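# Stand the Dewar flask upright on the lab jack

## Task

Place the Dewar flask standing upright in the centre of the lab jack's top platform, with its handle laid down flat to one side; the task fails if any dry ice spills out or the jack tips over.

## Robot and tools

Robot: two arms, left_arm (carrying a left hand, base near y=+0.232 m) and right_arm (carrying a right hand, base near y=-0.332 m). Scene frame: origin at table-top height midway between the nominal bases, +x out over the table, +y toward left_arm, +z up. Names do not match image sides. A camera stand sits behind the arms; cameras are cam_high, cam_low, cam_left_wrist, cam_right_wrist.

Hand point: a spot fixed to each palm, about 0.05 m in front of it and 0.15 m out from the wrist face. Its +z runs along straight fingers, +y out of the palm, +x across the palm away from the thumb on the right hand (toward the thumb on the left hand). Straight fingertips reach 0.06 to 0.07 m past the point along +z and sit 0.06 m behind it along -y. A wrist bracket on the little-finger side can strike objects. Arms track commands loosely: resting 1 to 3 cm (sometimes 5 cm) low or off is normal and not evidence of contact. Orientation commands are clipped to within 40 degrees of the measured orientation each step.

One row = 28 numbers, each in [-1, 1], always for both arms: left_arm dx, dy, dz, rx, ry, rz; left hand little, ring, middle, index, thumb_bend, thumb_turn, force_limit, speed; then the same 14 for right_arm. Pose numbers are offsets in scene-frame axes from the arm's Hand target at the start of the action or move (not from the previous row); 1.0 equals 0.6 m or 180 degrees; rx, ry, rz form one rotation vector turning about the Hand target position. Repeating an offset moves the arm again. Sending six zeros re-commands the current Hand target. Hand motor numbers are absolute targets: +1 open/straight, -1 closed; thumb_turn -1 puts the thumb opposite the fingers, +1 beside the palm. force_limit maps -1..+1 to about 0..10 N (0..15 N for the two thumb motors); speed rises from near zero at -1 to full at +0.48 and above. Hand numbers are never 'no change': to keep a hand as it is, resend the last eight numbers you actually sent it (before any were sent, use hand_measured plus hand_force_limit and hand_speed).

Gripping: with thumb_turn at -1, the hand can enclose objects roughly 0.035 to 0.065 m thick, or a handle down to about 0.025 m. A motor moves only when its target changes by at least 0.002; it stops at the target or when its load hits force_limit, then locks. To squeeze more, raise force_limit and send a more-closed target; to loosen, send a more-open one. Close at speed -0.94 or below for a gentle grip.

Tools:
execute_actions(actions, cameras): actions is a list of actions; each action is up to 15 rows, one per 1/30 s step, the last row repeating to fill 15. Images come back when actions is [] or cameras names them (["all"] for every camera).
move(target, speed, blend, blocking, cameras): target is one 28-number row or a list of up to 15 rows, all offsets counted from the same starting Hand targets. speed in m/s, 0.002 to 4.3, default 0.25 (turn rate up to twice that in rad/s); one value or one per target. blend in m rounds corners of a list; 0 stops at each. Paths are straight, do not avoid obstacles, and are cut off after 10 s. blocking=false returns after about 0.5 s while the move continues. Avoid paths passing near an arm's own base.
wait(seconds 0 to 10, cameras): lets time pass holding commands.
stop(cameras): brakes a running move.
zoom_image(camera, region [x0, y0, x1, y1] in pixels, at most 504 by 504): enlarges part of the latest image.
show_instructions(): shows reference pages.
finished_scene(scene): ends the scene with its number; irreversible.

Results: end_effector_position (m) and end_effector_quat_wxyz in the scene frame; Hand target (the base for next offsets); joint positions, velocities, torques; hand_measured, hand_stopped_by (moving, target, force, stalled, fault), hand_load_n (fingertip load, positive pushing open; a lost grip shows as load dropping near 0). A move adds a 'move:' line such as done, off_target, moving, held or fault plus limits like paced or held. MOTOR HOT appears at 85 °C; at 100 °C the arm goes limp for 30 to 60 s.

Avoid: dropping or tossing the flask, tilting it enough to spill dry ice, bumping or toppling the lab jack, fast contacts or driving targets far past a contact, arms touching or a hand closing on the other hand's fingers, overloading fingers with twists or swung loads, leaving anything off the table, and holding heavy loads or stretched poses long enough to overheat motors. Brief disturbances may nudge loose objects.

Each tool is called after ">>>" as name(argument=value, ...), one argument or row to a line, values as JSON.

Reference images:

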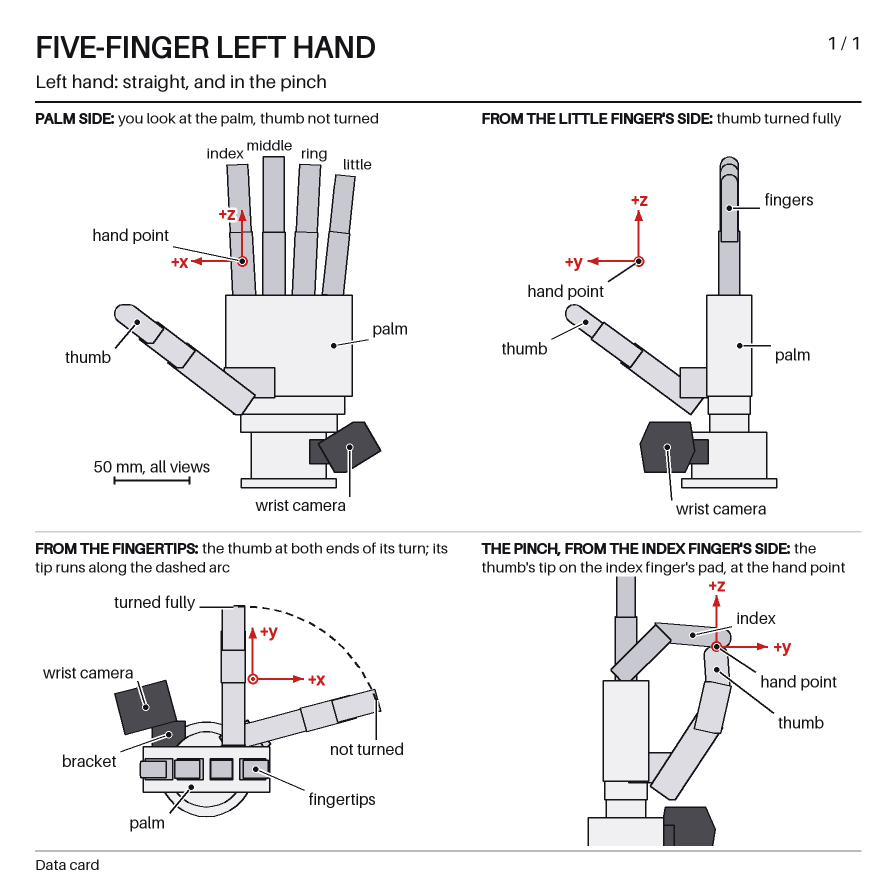

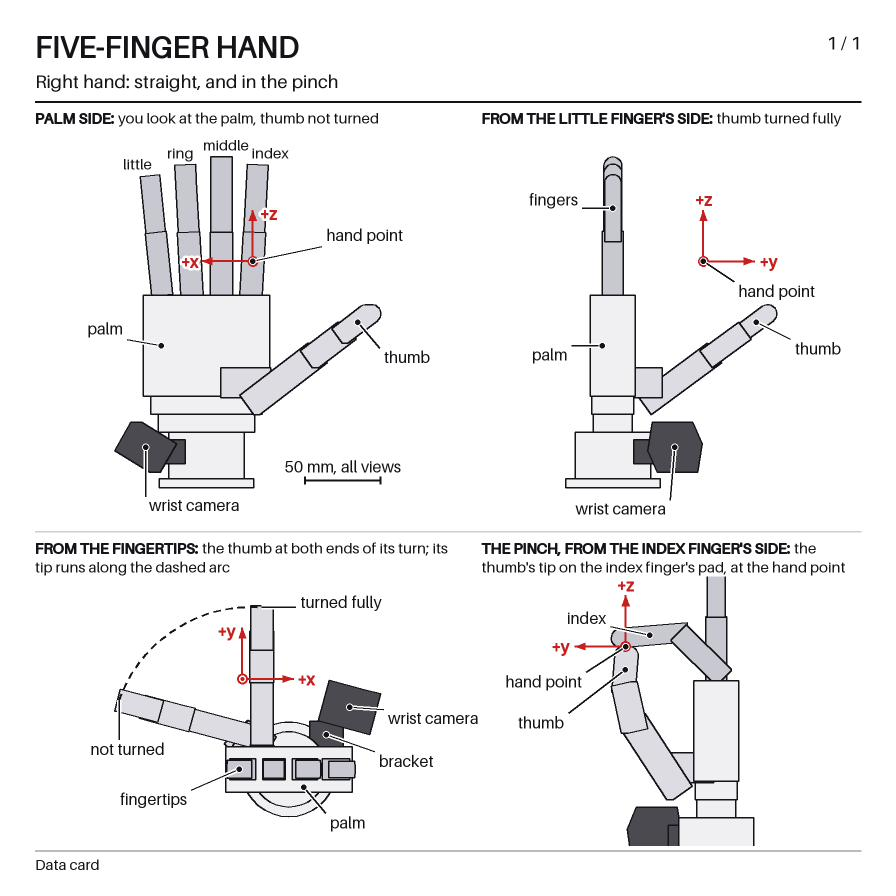

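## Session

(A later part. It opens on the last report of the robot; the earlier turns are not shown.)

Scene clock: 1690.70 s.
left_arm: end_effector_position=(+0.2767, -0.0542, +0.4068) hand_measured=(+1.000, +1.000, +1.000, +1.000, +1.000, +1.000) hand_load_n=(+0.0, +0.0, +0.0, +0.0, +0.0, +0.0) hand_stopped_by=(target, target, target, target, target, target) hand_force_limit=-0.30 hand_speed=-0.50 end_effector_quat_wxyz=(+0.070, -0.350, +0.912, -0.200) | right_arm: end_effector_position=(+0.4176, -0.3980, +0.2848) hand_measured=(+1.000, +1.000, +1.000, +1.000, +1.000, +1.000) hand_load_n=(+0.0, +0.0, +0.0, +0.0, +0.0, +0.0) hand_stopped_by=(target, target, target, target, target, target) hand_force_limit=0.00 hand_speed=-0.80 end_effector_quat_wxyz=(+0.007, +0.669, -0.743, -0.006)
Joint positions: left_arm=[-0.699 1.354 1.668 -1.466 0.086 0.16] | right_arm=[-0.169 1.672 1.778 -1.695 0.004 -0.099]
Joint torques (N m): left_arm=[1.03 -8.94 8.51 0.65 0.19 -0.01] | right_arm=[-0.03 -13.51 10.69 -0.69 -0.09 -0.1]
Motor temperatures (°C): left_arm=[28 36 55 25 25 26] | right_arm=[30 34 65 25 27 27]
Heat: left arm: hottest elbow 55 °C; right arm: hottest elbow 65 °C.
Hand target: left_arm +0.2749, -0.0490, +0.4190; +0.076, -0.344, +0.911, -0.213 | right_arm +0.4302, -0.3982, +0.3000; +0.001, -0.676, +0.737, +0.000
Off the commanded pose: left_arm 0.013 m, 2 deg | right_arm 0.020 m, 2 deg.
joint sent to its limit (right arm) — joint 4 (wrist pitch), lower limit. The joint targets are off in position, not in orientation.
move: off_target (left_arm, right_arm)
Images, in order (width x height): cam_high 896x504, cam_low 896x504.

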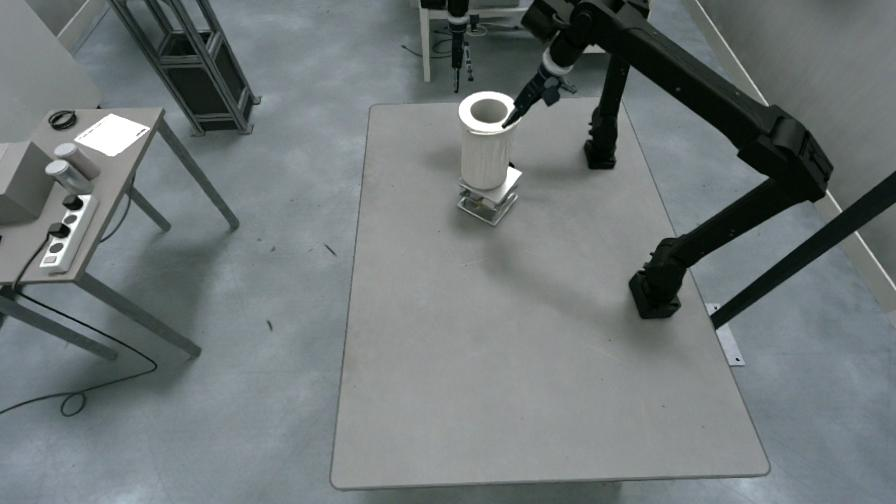

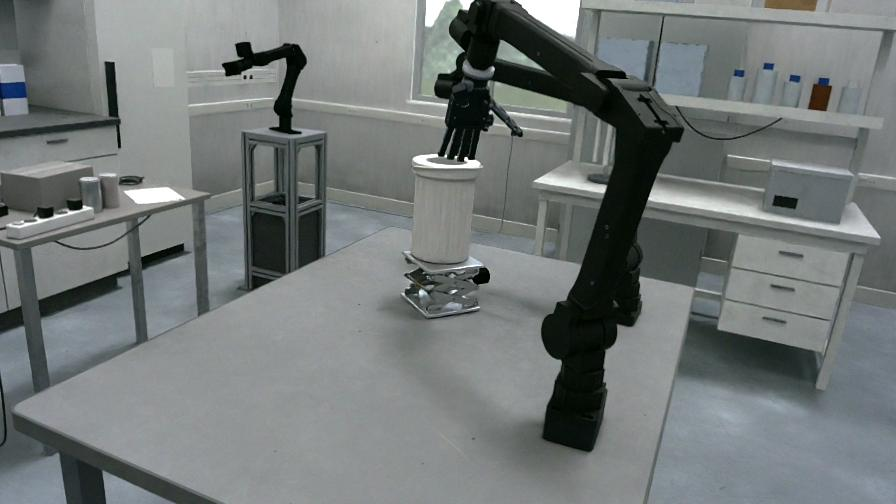

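>>> move(
  target=[0, 0, -0.04, 0, 0, 0, 1, 1, 1, 1, 1, 1, -0.3, -0.5, 0, 0, 0, 0, 0, 0, 1, 1, 1, 1, 1, 1, 0, -0.8],
  speed=0.05,
  cameras=["cam_high", "cam_low"],
)

>>> zoom_image(
  camera="cam_high",
  region=[440, 80, 540, 230],
)

>>> zoom_image(
  camera="cam_low",
  region=[408, 145, 490, 185],
)

Scene clock: 1706.00 s.
left_arm: end_effector_position=(+0.2709, -0.0497, +0.3798) hand_measured=(+1.000, +1.000, +1.000, +1.000, +1.000, +1.000) hand_load_n=(+0.0, +0.0, +0.0, +0.0, +0.0, +0.0) hand_stopped_by=(target, target, target, target, target, target) hand_force_limit=-0.30 hand_speed=-0.50 end_effector_quat_wxyz=(+0.062, -0.352, +0.915, -0.187) | right_arm: end_effector_position=(+0.4176, -0.3980, +0.2848) hand_measured=(+1.000, +1.000, +1.000, +1.000, +1.000, +1.000) hand_load_n=(+0.0, +0.0, +0.0, +0.0, -0.5, +0.0) hand_stopped_by=(target, target, target, target, target, target) hand_force_limit=0.00 hand_speed=-0.80 end_effector_quat_wxyz=(+0.007, +0.669, -0.743, -0.006)
Joint positions: left_arm=[-0.699 1.339 1.584 -1.429 0.086 0.16] | right_arm=[-0.169 1.672 1.778 -1.695 0.004 -0.099]
Joint torques (N m): left_arm=[0.97 -9.11 8.68 1.63 0.18 0.02] | right_arm=[-0.03 -13.51 10.69 -0.69 -0.09 -0.11]
Motor temperatures (°C): left_arm=[28 35 53 25 25 26] | right_arm=[30 34 66 25 27 27]
Heat: left arm: hottest elbow 53 °C; right arm: hottest elbow 66 °C.
Hand target: left_arm +0.2749, -0.0490, +0.3950; +0.076, -0.344, +0.911, -0.213 | right_arm +0.4302, -0.3982, +0.3000; +0.001, -0.676, +0.737, +0.000
Off the commanded pose: left_arm 0.016 m, 4 deg | right_arm 0.020 m, 2 deg.
joint sent to its limit (right arm) — joint 4 (wrist pitch), lower limit. The joint targets are off in position, not in orientation.
move: off_target (left_arm, right_arm)
Images, in order (width x height): cam_high 896x504, cam_low 896x504.

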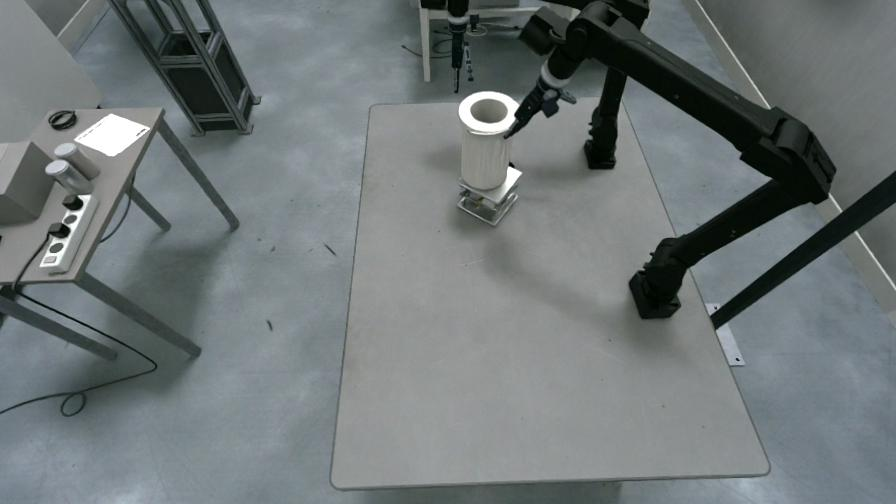

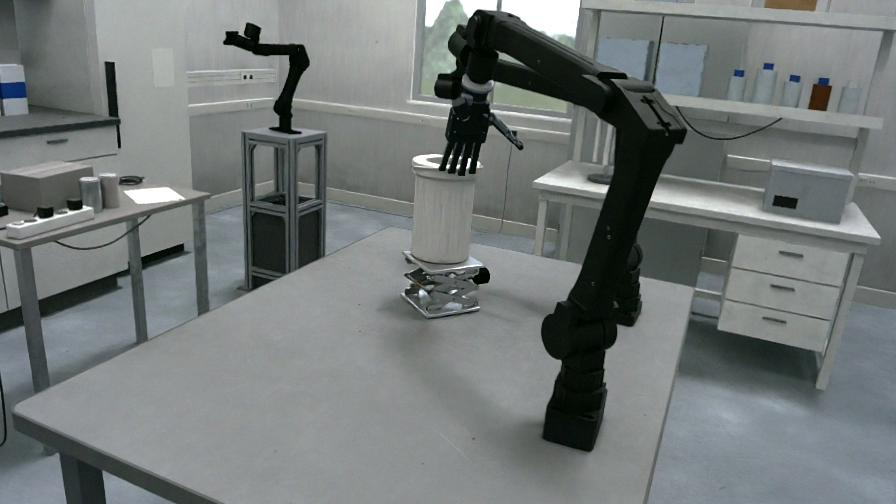

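Scaled by 3.360 from the camera's 896x504 image, which has a finer 1280x720 frame.

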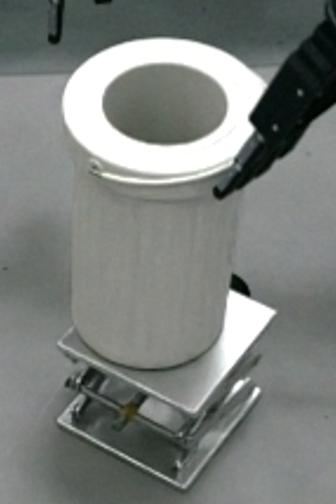

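Scaled by 6.146 from the camera's 896x504 image, which has a finer 1280x720 frame.

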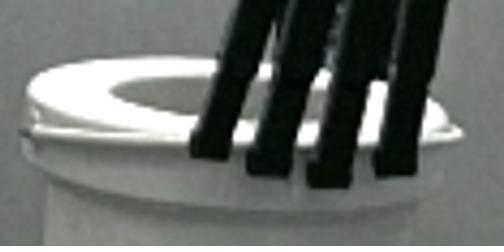

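>>> move(
  target=[
    [0, 0, 0.05, 0, 0, 0, 1, 1, 1, 1, 1, 1, -0.3, -0.5, 0, 0, 0, 0, 0, 0, 1, 1, 1, 1, 1, 1, 0, -0.8],
    [0.009, -0.03, 0.05, 0, 0, 0, 1, 1, 1, 1, 1, 1, -0.3, -0.5, 0, 0, 0, 0, 0, 0, 1, 1, 1, 1, 1, 1, 0, -0.8],
  ],
  speed=0.05,
)

Scene clock: 1740.80 s.
left_arm: end_effector_position=(+0.2790, -0.0552, +0.4031) hand_measured=(+1.000, +1.000, +1.000, +1.000, +1.000, +1.000) hand_load_n=(+0.0, +0.0, +0.0, +0.0, +0.0, +0.0) hand_stopped_by=(target, target, target, target, target, target) hand_force_limit=-0.30 hand_speed=-0.50 end_effector_quat_wxyz=(+0.066, -0.352, +0.914, -0.190) | right_arm: end_effector_position=(+0.4176, -0.3980, +0.2848) hand_measured=(+1.000, +1.000, +1.000, +1.000, +1.000, +1.000) hand_load_n=(+0.0, +0.0, +0.0, +0.0, +0.0, +0.0) hand_stopped_by=(target, target, target, target, target, target) hand_force_limit=0.00 hand_speed=-0.80 end_effector_quat_wxyz=(+0.007, +0.669, -0.743, -0.006)
Joint positions: left_arm=[-0.699 1.374 1.68 -1.481 0.083 0.16] | right_arm=[-0.169 1.672 1.778 -1.695 0.004 -0.099]
Joint torques (N m): left_arm=[-0.85 -7.77 12.38 0.72 -0.05 -0.26] | right_arm=[-0.03 -13.51 10.67 -0.68 -0.09 -0.1]
Motor temperatures (°C): left_arm=[28 36 53 25 25 26] | right_arm=[30 34 66 25 27 27]
Heat: left arm: hottest elbow 53 °C; right arm: hottest elbow 66 °C.
Hand target: left_arm +0.2803, -0.0670, +0.4250; +0.076, -0.344, +0.911, -0.213 | right_arm +0.4302, -0.3982, +0.3000; +0.001, -0.676, +0.737, +0.000
Off the commanded pose: left_arm 0.025 m, 3 deg | right_arm 0.020 m, 2 deg.
joint sent to its limit (right arm) — joint 4 (wrist pitch), lower limit. The joint targets are off in position, not in orientation.
move: off_target (left_arm, right_arm)

>>> move(
  target=[0.0, 0, -0.02, 0, 0, 0, 1, 1, 1, 1, 1, 1, -0.3, -0.5, 0, 0, 0, 0, 0, 0, 1, 1, 1, 1, 1, 1, 0, -0.8],
  speed=0.05,
  cameras=["cam_high", "cam_low"],
)

>>> zoom_image(
  camera="cam_high",
  region=[460, 100, 530, 145],
)

>>> zoom_image(
  camera="cam_low",
  region=[408, 145, 490, 185],
)

Scene clock: 1748.03 s.
left_arm: end_effector_position=(+0.2806, -0.0565, +0.4034) hand_measured=(+1.000, +1.000, +1.000, +1.000, +1.000, +1.000) hand_load_n=(+0.0, +0.0, +0.0, +0.0, +0.0, +0.0) hand_stopped_by=(target, target, target, target, target, target) hand_force_limit=-0.30 hand_speed=-0.50 end_effector_quat_wxyz=(+0.068, -0.352, +0.914, -0.193) | right_arm: end_effector_position=(+0.4176, -0.3980, +0.2848) hand_measured=(+1.000, +1.000, +1.000, +1.000, +1.000, +1.000) hand_load_n=(+0.0, +0.0, +0.0, +0.0, -0.5, +0.0) hand_stopped_by=(target, target, target, target, target, target) hand_force_limit=0.00 hand_speed=-0.80 end_effector_quat_wxyz=(+0.007, +0.669, -0.743, -0.006)
Joint positions: left_arm=[-0.699 1.374 1.68 -1.473 0.083 0.16] | right_arm=[-0.169 1.672 1.778 -1.695 0.004 -0.099]
Joint torques (N m): left_arm=[-0.91 -8.12 8.79 1.76 -0.06 -0.26] | right_arm=[-0.03 -13.51 10.69 -0.69 -0.09 -0.1]
Motor temperatures (°C): left_arm=[28 36 53 25 25 26] | right_arm=[30 34 66 25 27 27]
Heat: left arm: hottest elbow 53 °C; right arm: hottest elbow 66 °C.
Hand target: left_arm +0.2803, -0.0670, +0.4130; +0.076, -0.344, +0.911, -0.213 | right_arm +0.4302, -0.3982, +0.3000; +0.001, -0.676, +0.737, +0.000
Off the commanded pose: left_arm 0.014 m, 3 deg | right_arm 0.020 m, 2 deg.
joint sent to its limit (right arm) — joint 4 (wrist pitch), lower limit. The joint targets are off in position, not in orientation.
move: off_target (left_arm, right_arm)
Images, in order (width x height): cam_high 896x504, cam_low 896x504.

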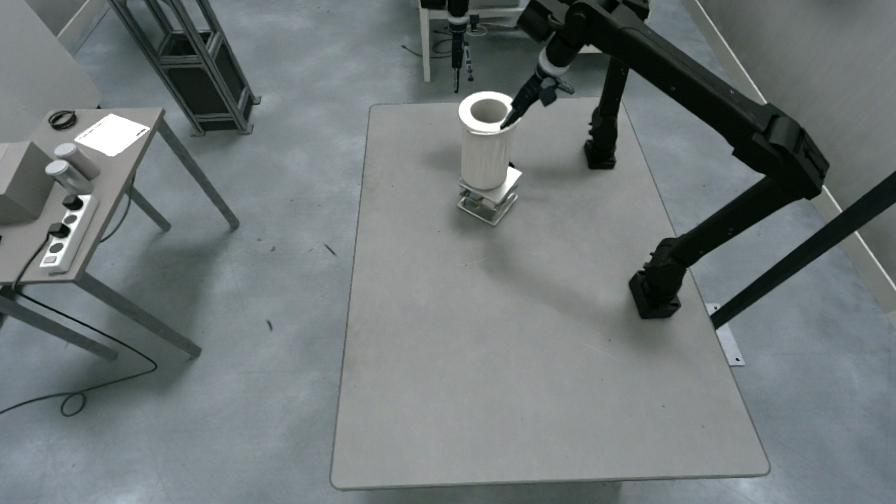

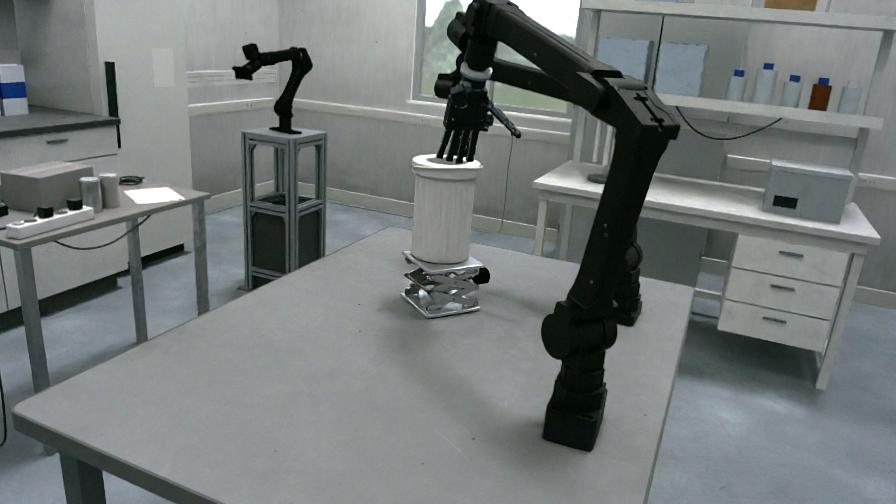

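Scaled by 7.200 from the camera's 896x504 image, which has a finer 1280x720 frame.

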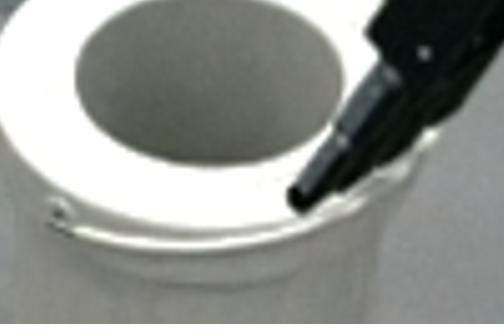

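Scaled by 6.146 from the camera's 896x504 image, which has a finer 1280x720 frame.

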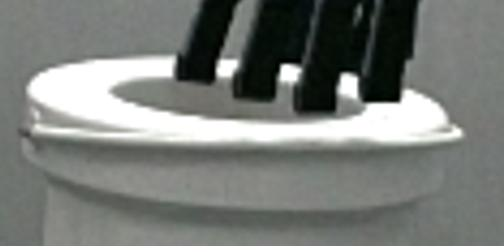

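>>> move(
  target=[0.0, 0.012, -0.022, 0, 0, 0, 1, 1, 1, 1, 1, 1, -0.3, -0.5, 0, 0, 0, 0, 0, 0, 1, 1, 1, 1, 1, 1, 0, -0.8],
  speed=0.05,
  cameras=["cam_high", "cam_low"],
)

>>> zoom_image(
  camera="cam_high",
  region=[460, 100, 530, 145],
)

>>> zoom_image(
  camera="cam_low",
  region=[408, 145, 490, 185],
)

Scene clock: 1755.60 s.
left_arm: end_effector_position=(+0.2806, -0.0564, +0.3925) hand_measured=(+1.000, +1.000, +1.000, +1.000, +1.000, +1.000) hand_load_n=(+0.0, +0.0, +0.0, +0.0, +0.0, +0.0) hand_stopped_by=(target, target, target, target, target, target) hand_force_limit=-0.30 hand_speed=-0.50 end_effector_quat_wxyz=(+0.070, -0.351, +0.913, -0.197) | right_arm: end_effector_position=(+0.4176, -0.3980, +0.2848) hand_measured=(+1.000, +1.000, +1.000, +1.000, +1.000, +1.000) hand_load_n=(+0.0, +0.0, +0.0, +0.0, +0.0, +0.0) hand_stopped_by=(target, target, target, target, target, target) hand_force_limit=0.00 hand_speed=-0.80 end_effector_quat_wxyz=(+0.007, +0.669, -0.743, -0.006)
Joint positions: left_arm=[-0.699 1.359 1.634 -1.433 0.083 0.16] | right_arm=[-0.169 1.672 1.778 -1.695 0.004 -0.099]
Joint torques (N m): left_arm=[0.15 -8.64 7.91 1.46 0.13 -0.11] | right_arm=[-0.03 -13.51 10.69 -0.68 -0.09 -0.1]
Motor temperatures (°C): left_arm=[28 36 52 25 25 26] | right_arm=[30 34 66 25 27 27]
Heat: left arm: hottest elbow 52 °C; right arm: hottest elbow 66 °C.
Hand target: left_arm +0.2803, -0.0598, +0.3998; +0.076, -0.344, +0.911, -0.213 | right_arm +0.4302, -0.3982, +0.3000; +0.001, -0.676, +0.737, +0.000
Off the commanded pose: left_arm 0.008 m, 2 deg | right_arm 0.020 m, 2 deg.
joint sent to its limit (right arm) — joint 4 (wrist pitch), lower limit. The joint targets are off in position, not in orientation.
move: off_target (right_arm)
Images, in order (width x height): cam_high 896x504, cam_low 896x504.

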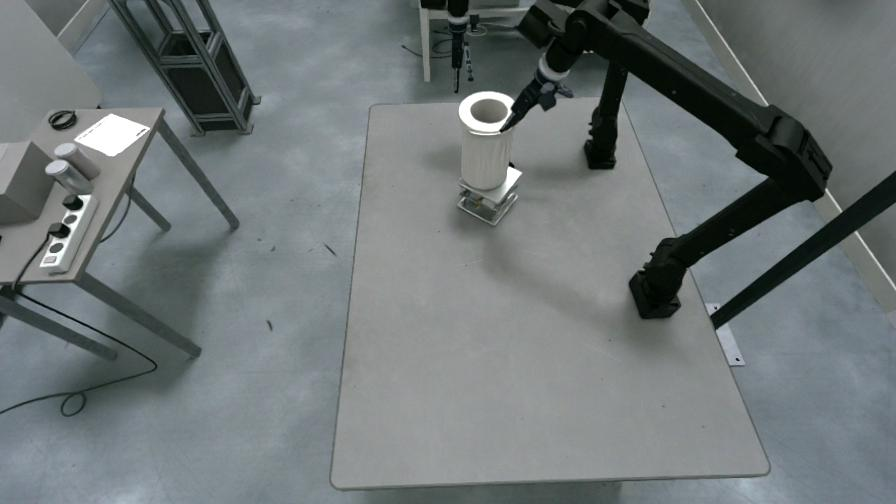

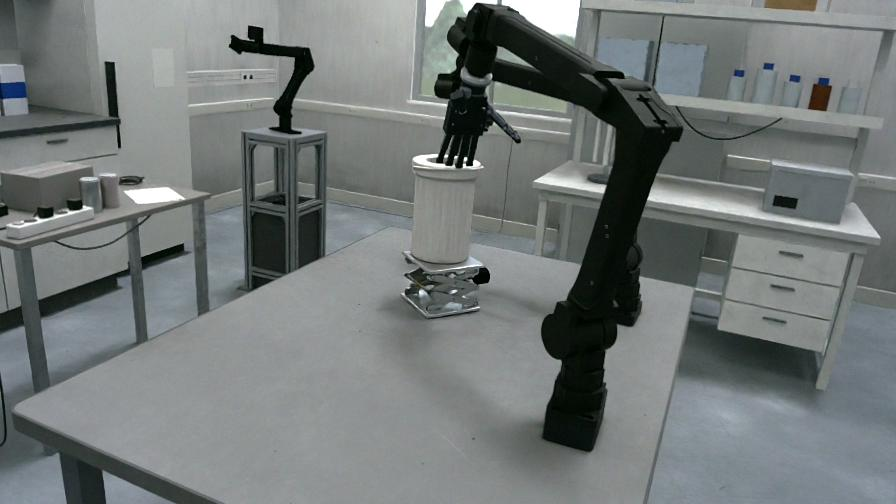

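Scaled by 7.200 from the camera's 896x504 image, which has a finer 1280x720 frame.

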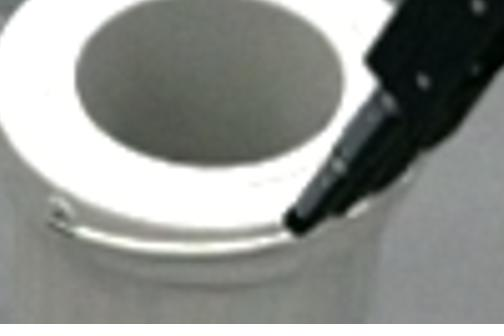

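Scaled by 6.146 from the camera's 896x504 image, which has a finer 1280x720 frame.

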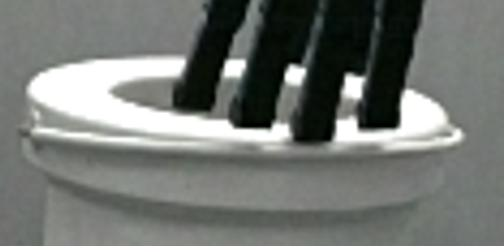

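>>> move(
  target=[-0.004, 0.006, -0.03, 0, 0, 0, 1, 1, 1, 1, 1, 1, -0.3, -0.5, 0, 0, 0, 0, 0, 0, 1, 1, 1, 1, 1, 1, 0, -0.8],
  speed=0.05,
  cameras=["cam_high", "cam_low"],
)

>>> zoom_image(
  camera="cam_high",
  region=[460, 100, 530, 145],
)

>>> zoom_image(
  camera="cam_low",
  region=[408, 145, 490, 185],
)

Scene clock: 1762.00 s.
left_arm: end_effector_position=(+0.2723, -0.0500, +0.3726) hand_measured=(+1.000, +1.000, +1.000, +1.000, +1.000, +1.000) hand_load_n=(+0.0, +0.0, -0.5, +0.0, +0.0, +0.0) hand_stopped_by=(target, target, target, target, target, target) hand_force_limit=-0.30 hand_speed=-0.50 end_effector_quat_wxyz=(+0.067, -0.352, +0.914, -0.192) | right_arm: end_effector_position=(+0.4176, -0.3980, +0.2848) hand_measured=(+1.000, +1.000, +1.000, +1.000, +1.000, +1.000) hand_load_n=(+0.0, +0.0, +0.0, +0.0, +0.0, +0.0) hand_stopped_by=(target, target, target, target, target, target) hand_force_limit=0.00 hand_speed=-0.80 end_effector_quat_wxyz=(+0.007, +0.669, -0.743, -0.006)
Joint positions: left_arm=[-0.699 1.326 1.552 -1.393 0.083 0.16] | right_arm=[-0.169 1.672 1.778 -1.695 0.004 -0.099]
Joint torques (N m): left_arm=[0.38 -7.94 8.96 1.74 0.15 -0.1] | right_arm=[-0.03 -13.57 10.69 -0.68 -0.09 -0.1]
Motor temperatures (°C): left_arm=[28 36 52 25 25 26] | right_arm=[30 34 66 25 27 27]
Heat: left arm: hottest elbow 52 °C; right arm: hottest elbow 66 °C.
Hand target: left_arm +0.2779, -0.0562, +0.3818; +0.076, -0.344, +0.911, -0.213 | right_arm +0.4302, -0.3982, +0.3000; +0.001, -0.676, +0.737, +0.000
Off the commanded pose: left_arm 0.012 m, 3 deg | right_arm 0.020 m, 2 deg.
joint sent to its limit (right arm) — joint 4 (wrist pitch), lower limit. The joint targets are off in position, not in orientation.
move: off_target (left_arm, right_arm)
Images, in order (width x height): cam_high 896x504, cam_low 896x504.

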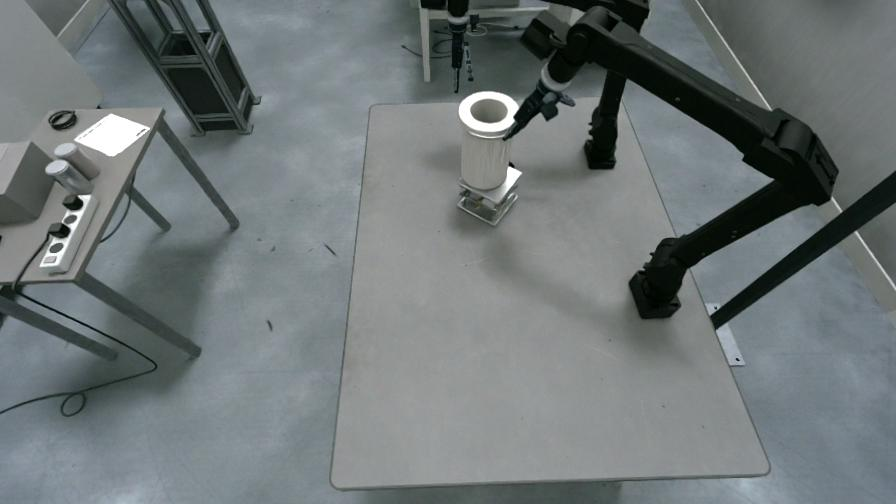

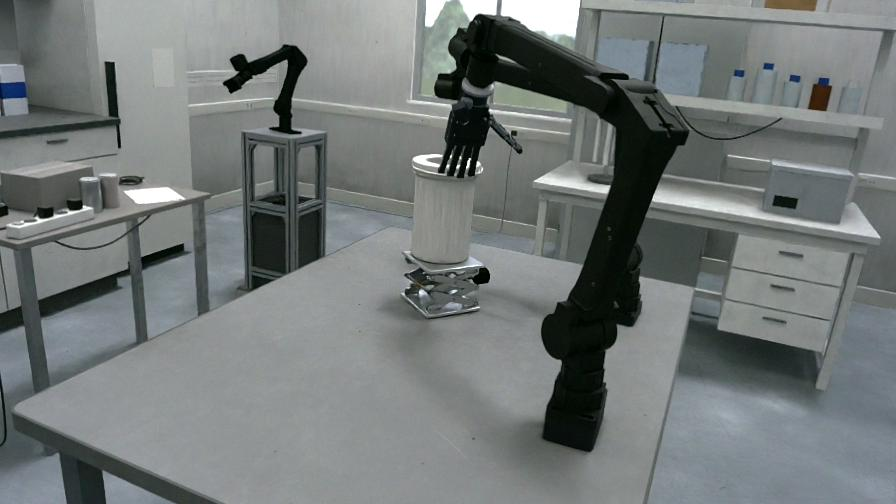

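Scaled by 7.200 from the camera's 896x504 image, which has a finer 1280x720 frame.

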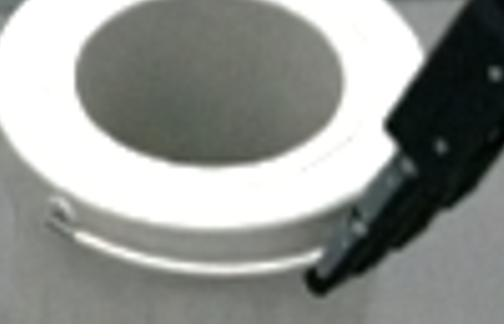

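Scaled by 6.146 from the camera's 896x504 image, which has a finer 1280x720 frame.

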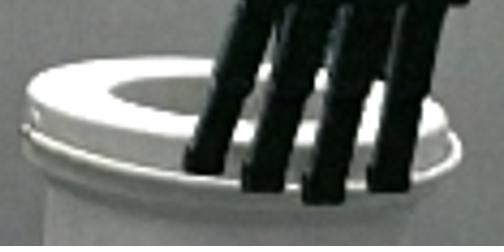

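>>> move(
  target=[
    [0.012, -0.014, 0.0, 0, 0, 0, 1, 1, 1, 1, 1, 1, -0.3, -0.5, 0, 0, 0, 0, 0, 0, 1, 1, 1, 1, 1, 1, 0, -0.8],
    [0.016, -0.018, -0.03, 0, 0, 0, 1, 1, 1, 1, 1, 1, -0.3, -0.5, 0, 0, 0, 0, 0, 0, 1, 1, 1, 1, 1, 1, 0, -0.8],
  ],
  speed=0.05,
  cameras=["cam_high", "cam_low"],
)

>>> zoom_image(
  camera="cam_high",
  region=[440, 80, 540, 230],
)

>>> zoom_image(
  camera="cam_low",
  region=[408, 145, 490, 185],
)

Scene clock: 1774.43 s.
left_arm: end_effector_position=(+0.2804, -0.0555, +0.3562) hand_measured=(+1.000, +1.000, +1.000, +1.000, +1.000, +1.000) hand_load_n=(+0.0, +0.0, -1.5, +0.0, +0.0, +0.0) hand_stopped_by=(target, target, target, target, target, target) hand_force_limit=-0.30 hand_speed=-0.50 end_effector_quat_wxyz=(+0.068, -0.348, +0.915, -0.192) | right_arm: end_effector_position=(+0.4176, -0.3980, +0.2848) hand_measured=(+1.000, +1.000, +1.000, +1.000, +1.000, +1.000) hand_load_n=(+0.0, +0.0, +0.0, +0.0, -0.5, +0.5) hand_stopped_by=(target, target, target, target, target, target) hand_force_limit=0.00 hand_speed=-0.80 end_effector_quat_wxyz=(+0.007, +0.669, -0.743, -0.006)
Joint positions: left_arm=[-0.699 1.343 1.524 -1.349 0.083 0.17] | right_arm=[-0.169 1.672 1.778 -1.695 0.004 -0.099]
Joint torques (N m): left_arm=[0.15 -7.24 9.42 2.04 0.08 -0.15] | right_arm=[-0.03 -13.51 10.67 -0.69 -0.09 -0.11]
Motor temperatures (°C): left_arm=[28 35 51 25 25 26] | right_arm=[30 34 66 25 27 27]
Heat: left arm: hottest elbow 51 °C; right arm: hottest elbow 66 °C.
Hand target: left_arm +0.2875, -0.0670, +0.3638; +0.076, -0.344, +0.911, -0.213 | right_arm +0.4302, -0.3982, +0.3000; +0.001, -0.676, +0.737, +0.000
Off the commanded pose: left_arm 0.016 m, 3 deg | right_arm 0.020 m, 2 deg.
joint sent to its limit (right arm) — joint 4 (wrist pitch), lower limit. The joint targets are off in position, not in orientation.
move: off_target (left_arm, right_arm)
Images, in order (width x height): cam_high 896x504, cam_low 896x504.

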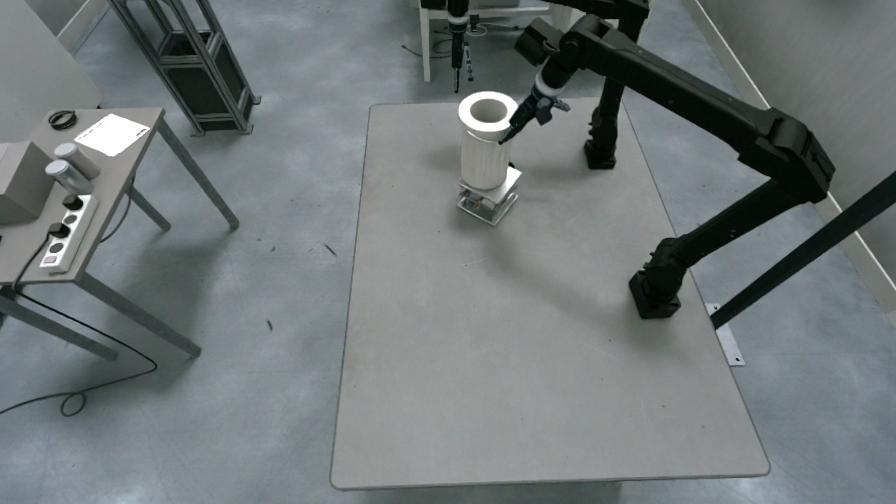

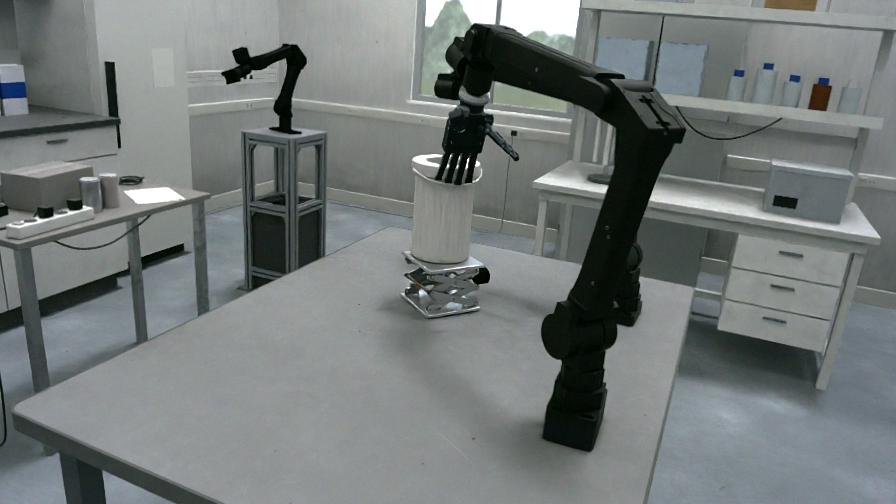

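Scaled by 3.360 from the camera's 896x504 image, which has a finer 1280x720 frame.

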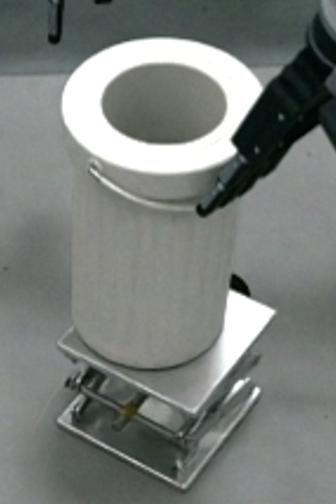

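Scaled by 6.146 from the camera's 896x504 image, which has a finer 1280x720 frame.

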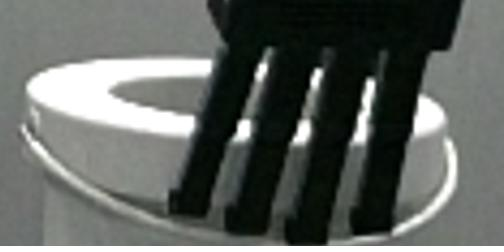

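>>> move(
  target=[
    [-0.05, 0.06, 0.0, 0, 0, 0, 1, 1, 1, 1, 1, 1, -0.3, -0.5, 0, 0, 0, 0, 0, 0, 1, 1, 1, 1, 1, 1, 0, -0.8],
    [-0.05, 0.06, 0.15, 0, 0, 0, 1, 1, 1, 1, 1, 1, -0.3, -0.5, 0, 0, 0, 0, 0, 0, 1, 1, 1, 1, 1, 1, 0, -0.8],
  ],
  speed=0.1,
  blend=0.02,
  cameras=["cam_high", "cam_low", "cam_left_wrist", "cam_right_wrist"],
)

>>> zoom_image(
  camera="cam_high",
  region=[440, 80, 540, 230],
)

>>> zoom_image(
  camera="cam_low",
  region=[390, 130, 510, 330],
)

Scene clock: 1784.00 s.
left_arm: end_effector_position=(+0.2477, -0.0322, +0.4337) hand_measured=(+1.000, +1.000, +1.000, +1.000, +1.000, +1.000) hand_load_n=(+0.5, +0.0, +0.0, +0.0, +0.0, +0.0) hand_stopped_by=(target, target, target, target, target, target) hand_force_limit=-0.30 hand_speed=-0.50 end_effector_quat_wxyz=(+0.064, -0.347, +0.916, -0.193) | right_arm: end_effector_position=(+0.4176, -0.3980, +0.2848) hand_measured=(+1.000, +1.000, +1.000, +1.000, +1.000, +1.000) hand_load_n=(+0.0, +0.0, +0.0, +0.0, -0.5, +0.0) hand_stopped_by=(target, target, target, target, target, target) hand_force_limit=0.00 hand_speed=-0.80 end_effector_quat_wxyz=(+0.007, +0.669, -0.743, -0.006)
Joint positions: left_arm=[-0.699 1.302 1.697 -1.567 0.09 0.17] | right_arm=[-0.169 1.672 1.778 -1.695 0.004 -0.099]
Joint torques (N m): left_arm=[1.08 -6.36 12.08 0.64 0.19 0] | right_arm=[-0.03 -13.51 10.69 -0.68 -0.09 -0.1]
Motor temperatures (°C): left_arm=[28 35 51 25 25 26] | right_arm=[30 34 67 25 27 27]
Heat: left arm: hottest elbow 51 °C; right arm: hottest elbow 67 °C.
Hand target: left_arm +0.2575, -0.0310, +0.4538; +0.076, -0.344, +0.911, -0.213 | right_arm +0.4302, -0.3982, +0.3000; +0.001, -0.676, +0.737, +0.000
Off the commanded pose: left_arm 0.022 m, 3 deg | right_arm 0.020 m, 2 deg.
joint sent to its limit (right arm) — joint 4 (wrist pitch), lower limit. The joint targets are off in position, not in orientation.
move: off_target (left_arm, right_arm)
camera_calibration:
cam_left_wrist: T_world_to_cam=[[0.43966, -0.797127, 0.413869, -0.318614], [-0.870402, -0.264458, 0.415286, 0.029376], [-0.221585, -0.542817, -0.810092, 0.502137], [0, 0, 0, 1]] pos_world=[0.276917, 0.0263618, 0.526443]
cam_right_wrist: T_world_to_cam=[[-0.992287, -0.122895, -0.0162374, 0.374839], [-0.112307, 0.835794, 0.537434, 0.221606], [-0.0524765, 0.535112, -0.84315, 0.585782], [0, 0, 0, 1]] pos_world=[0.427576, -0.45261, 0.380889]

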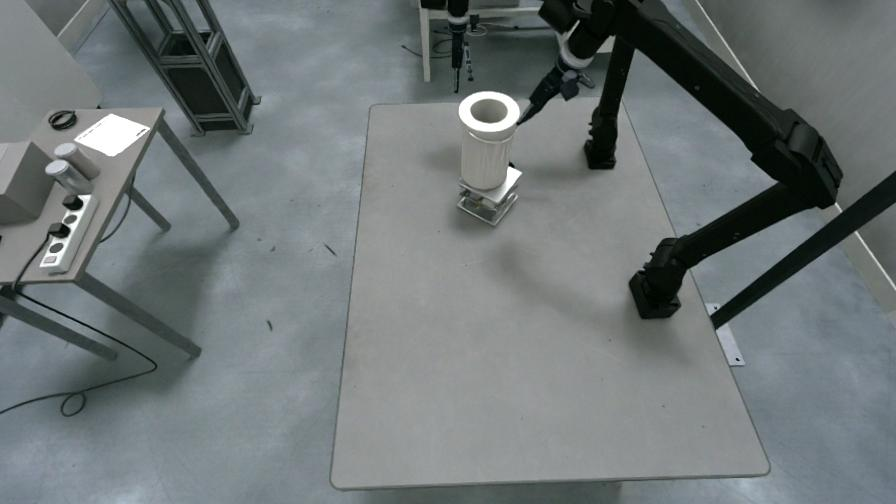

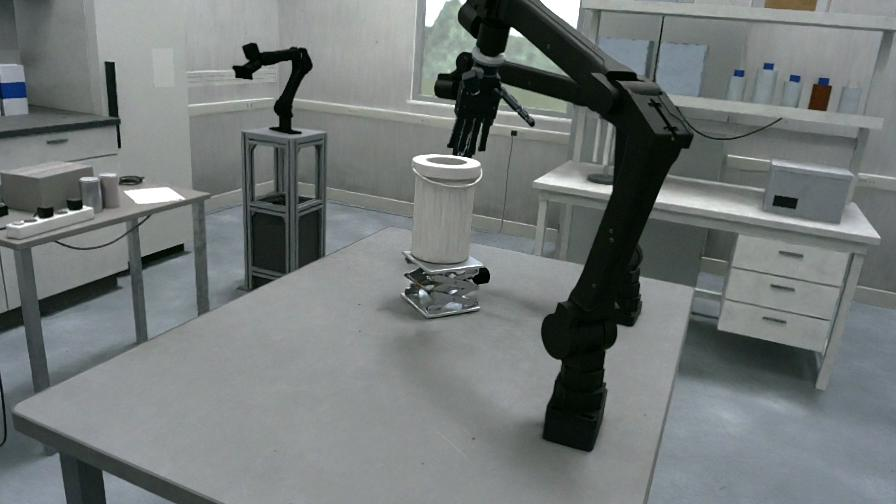

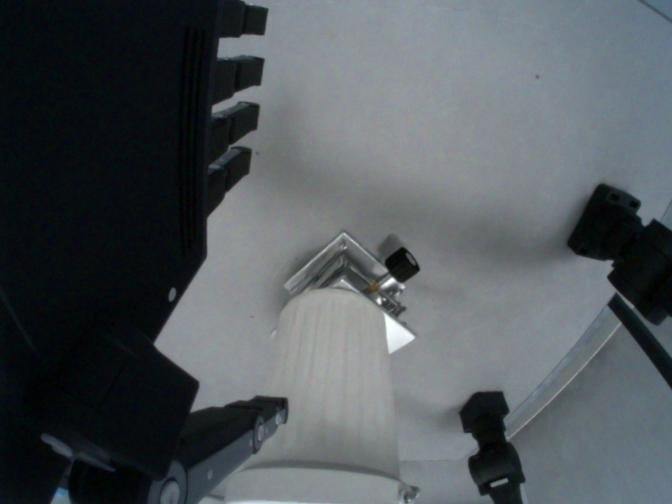

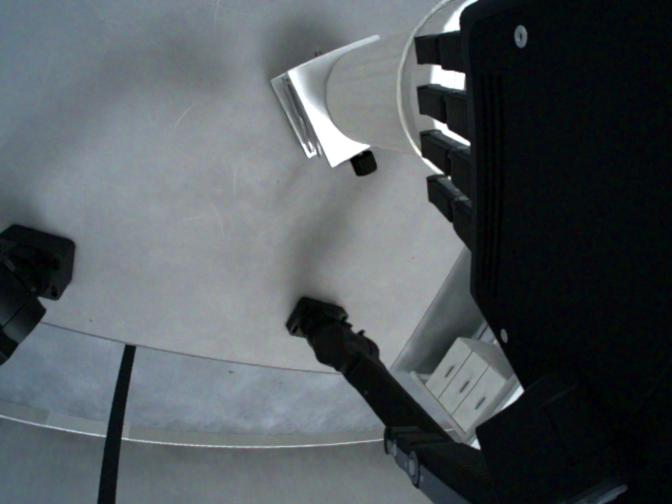

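Scaled by 3.360 from the camera's 896x504 image, which has a finer 1280x720 frame.

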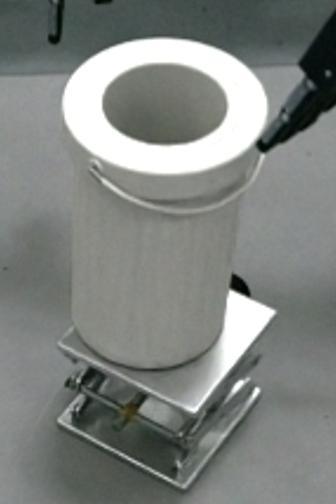

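Scaled by 2.520 from the camera's 896x504 image, which has a finer 1280x720 frame.

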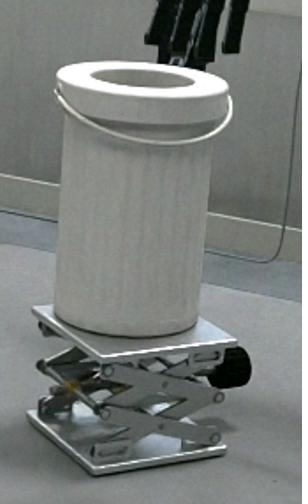

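>>> zoom_image(
  camera="cam_low",
  region=[395, 235, 495, 290],
)

>>> zoom_image(
  camera="cam_high",
  region=[450, 150, 530, 210],
)

>>> zoom_image(
  camera="cam_left_wrist",
  region=[260, 220, 440, 370],
)

Scaled by 5.040 from the camera's 896x504 image, which has a finer 1280x720 frame.

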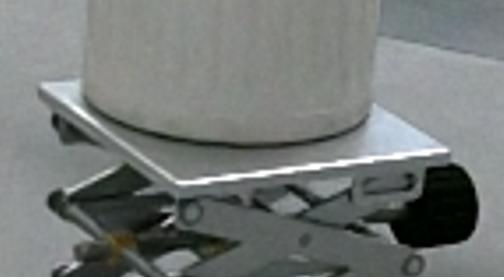

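Scaled by 6.300 from the camera's 896x504 image, which has a finer 1280x720 frame.

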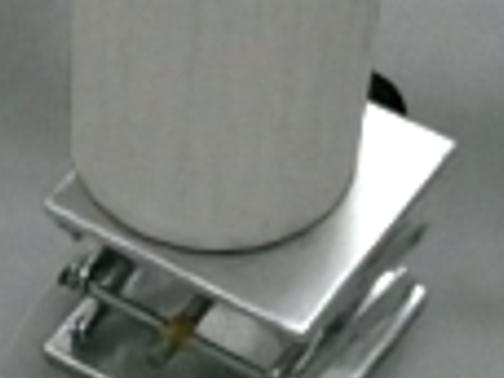

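Scaled by 2.800 from the camera's 672x504 image, which has a finer 960x720 frame.

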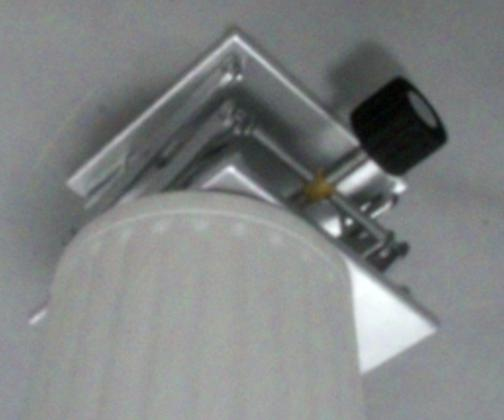

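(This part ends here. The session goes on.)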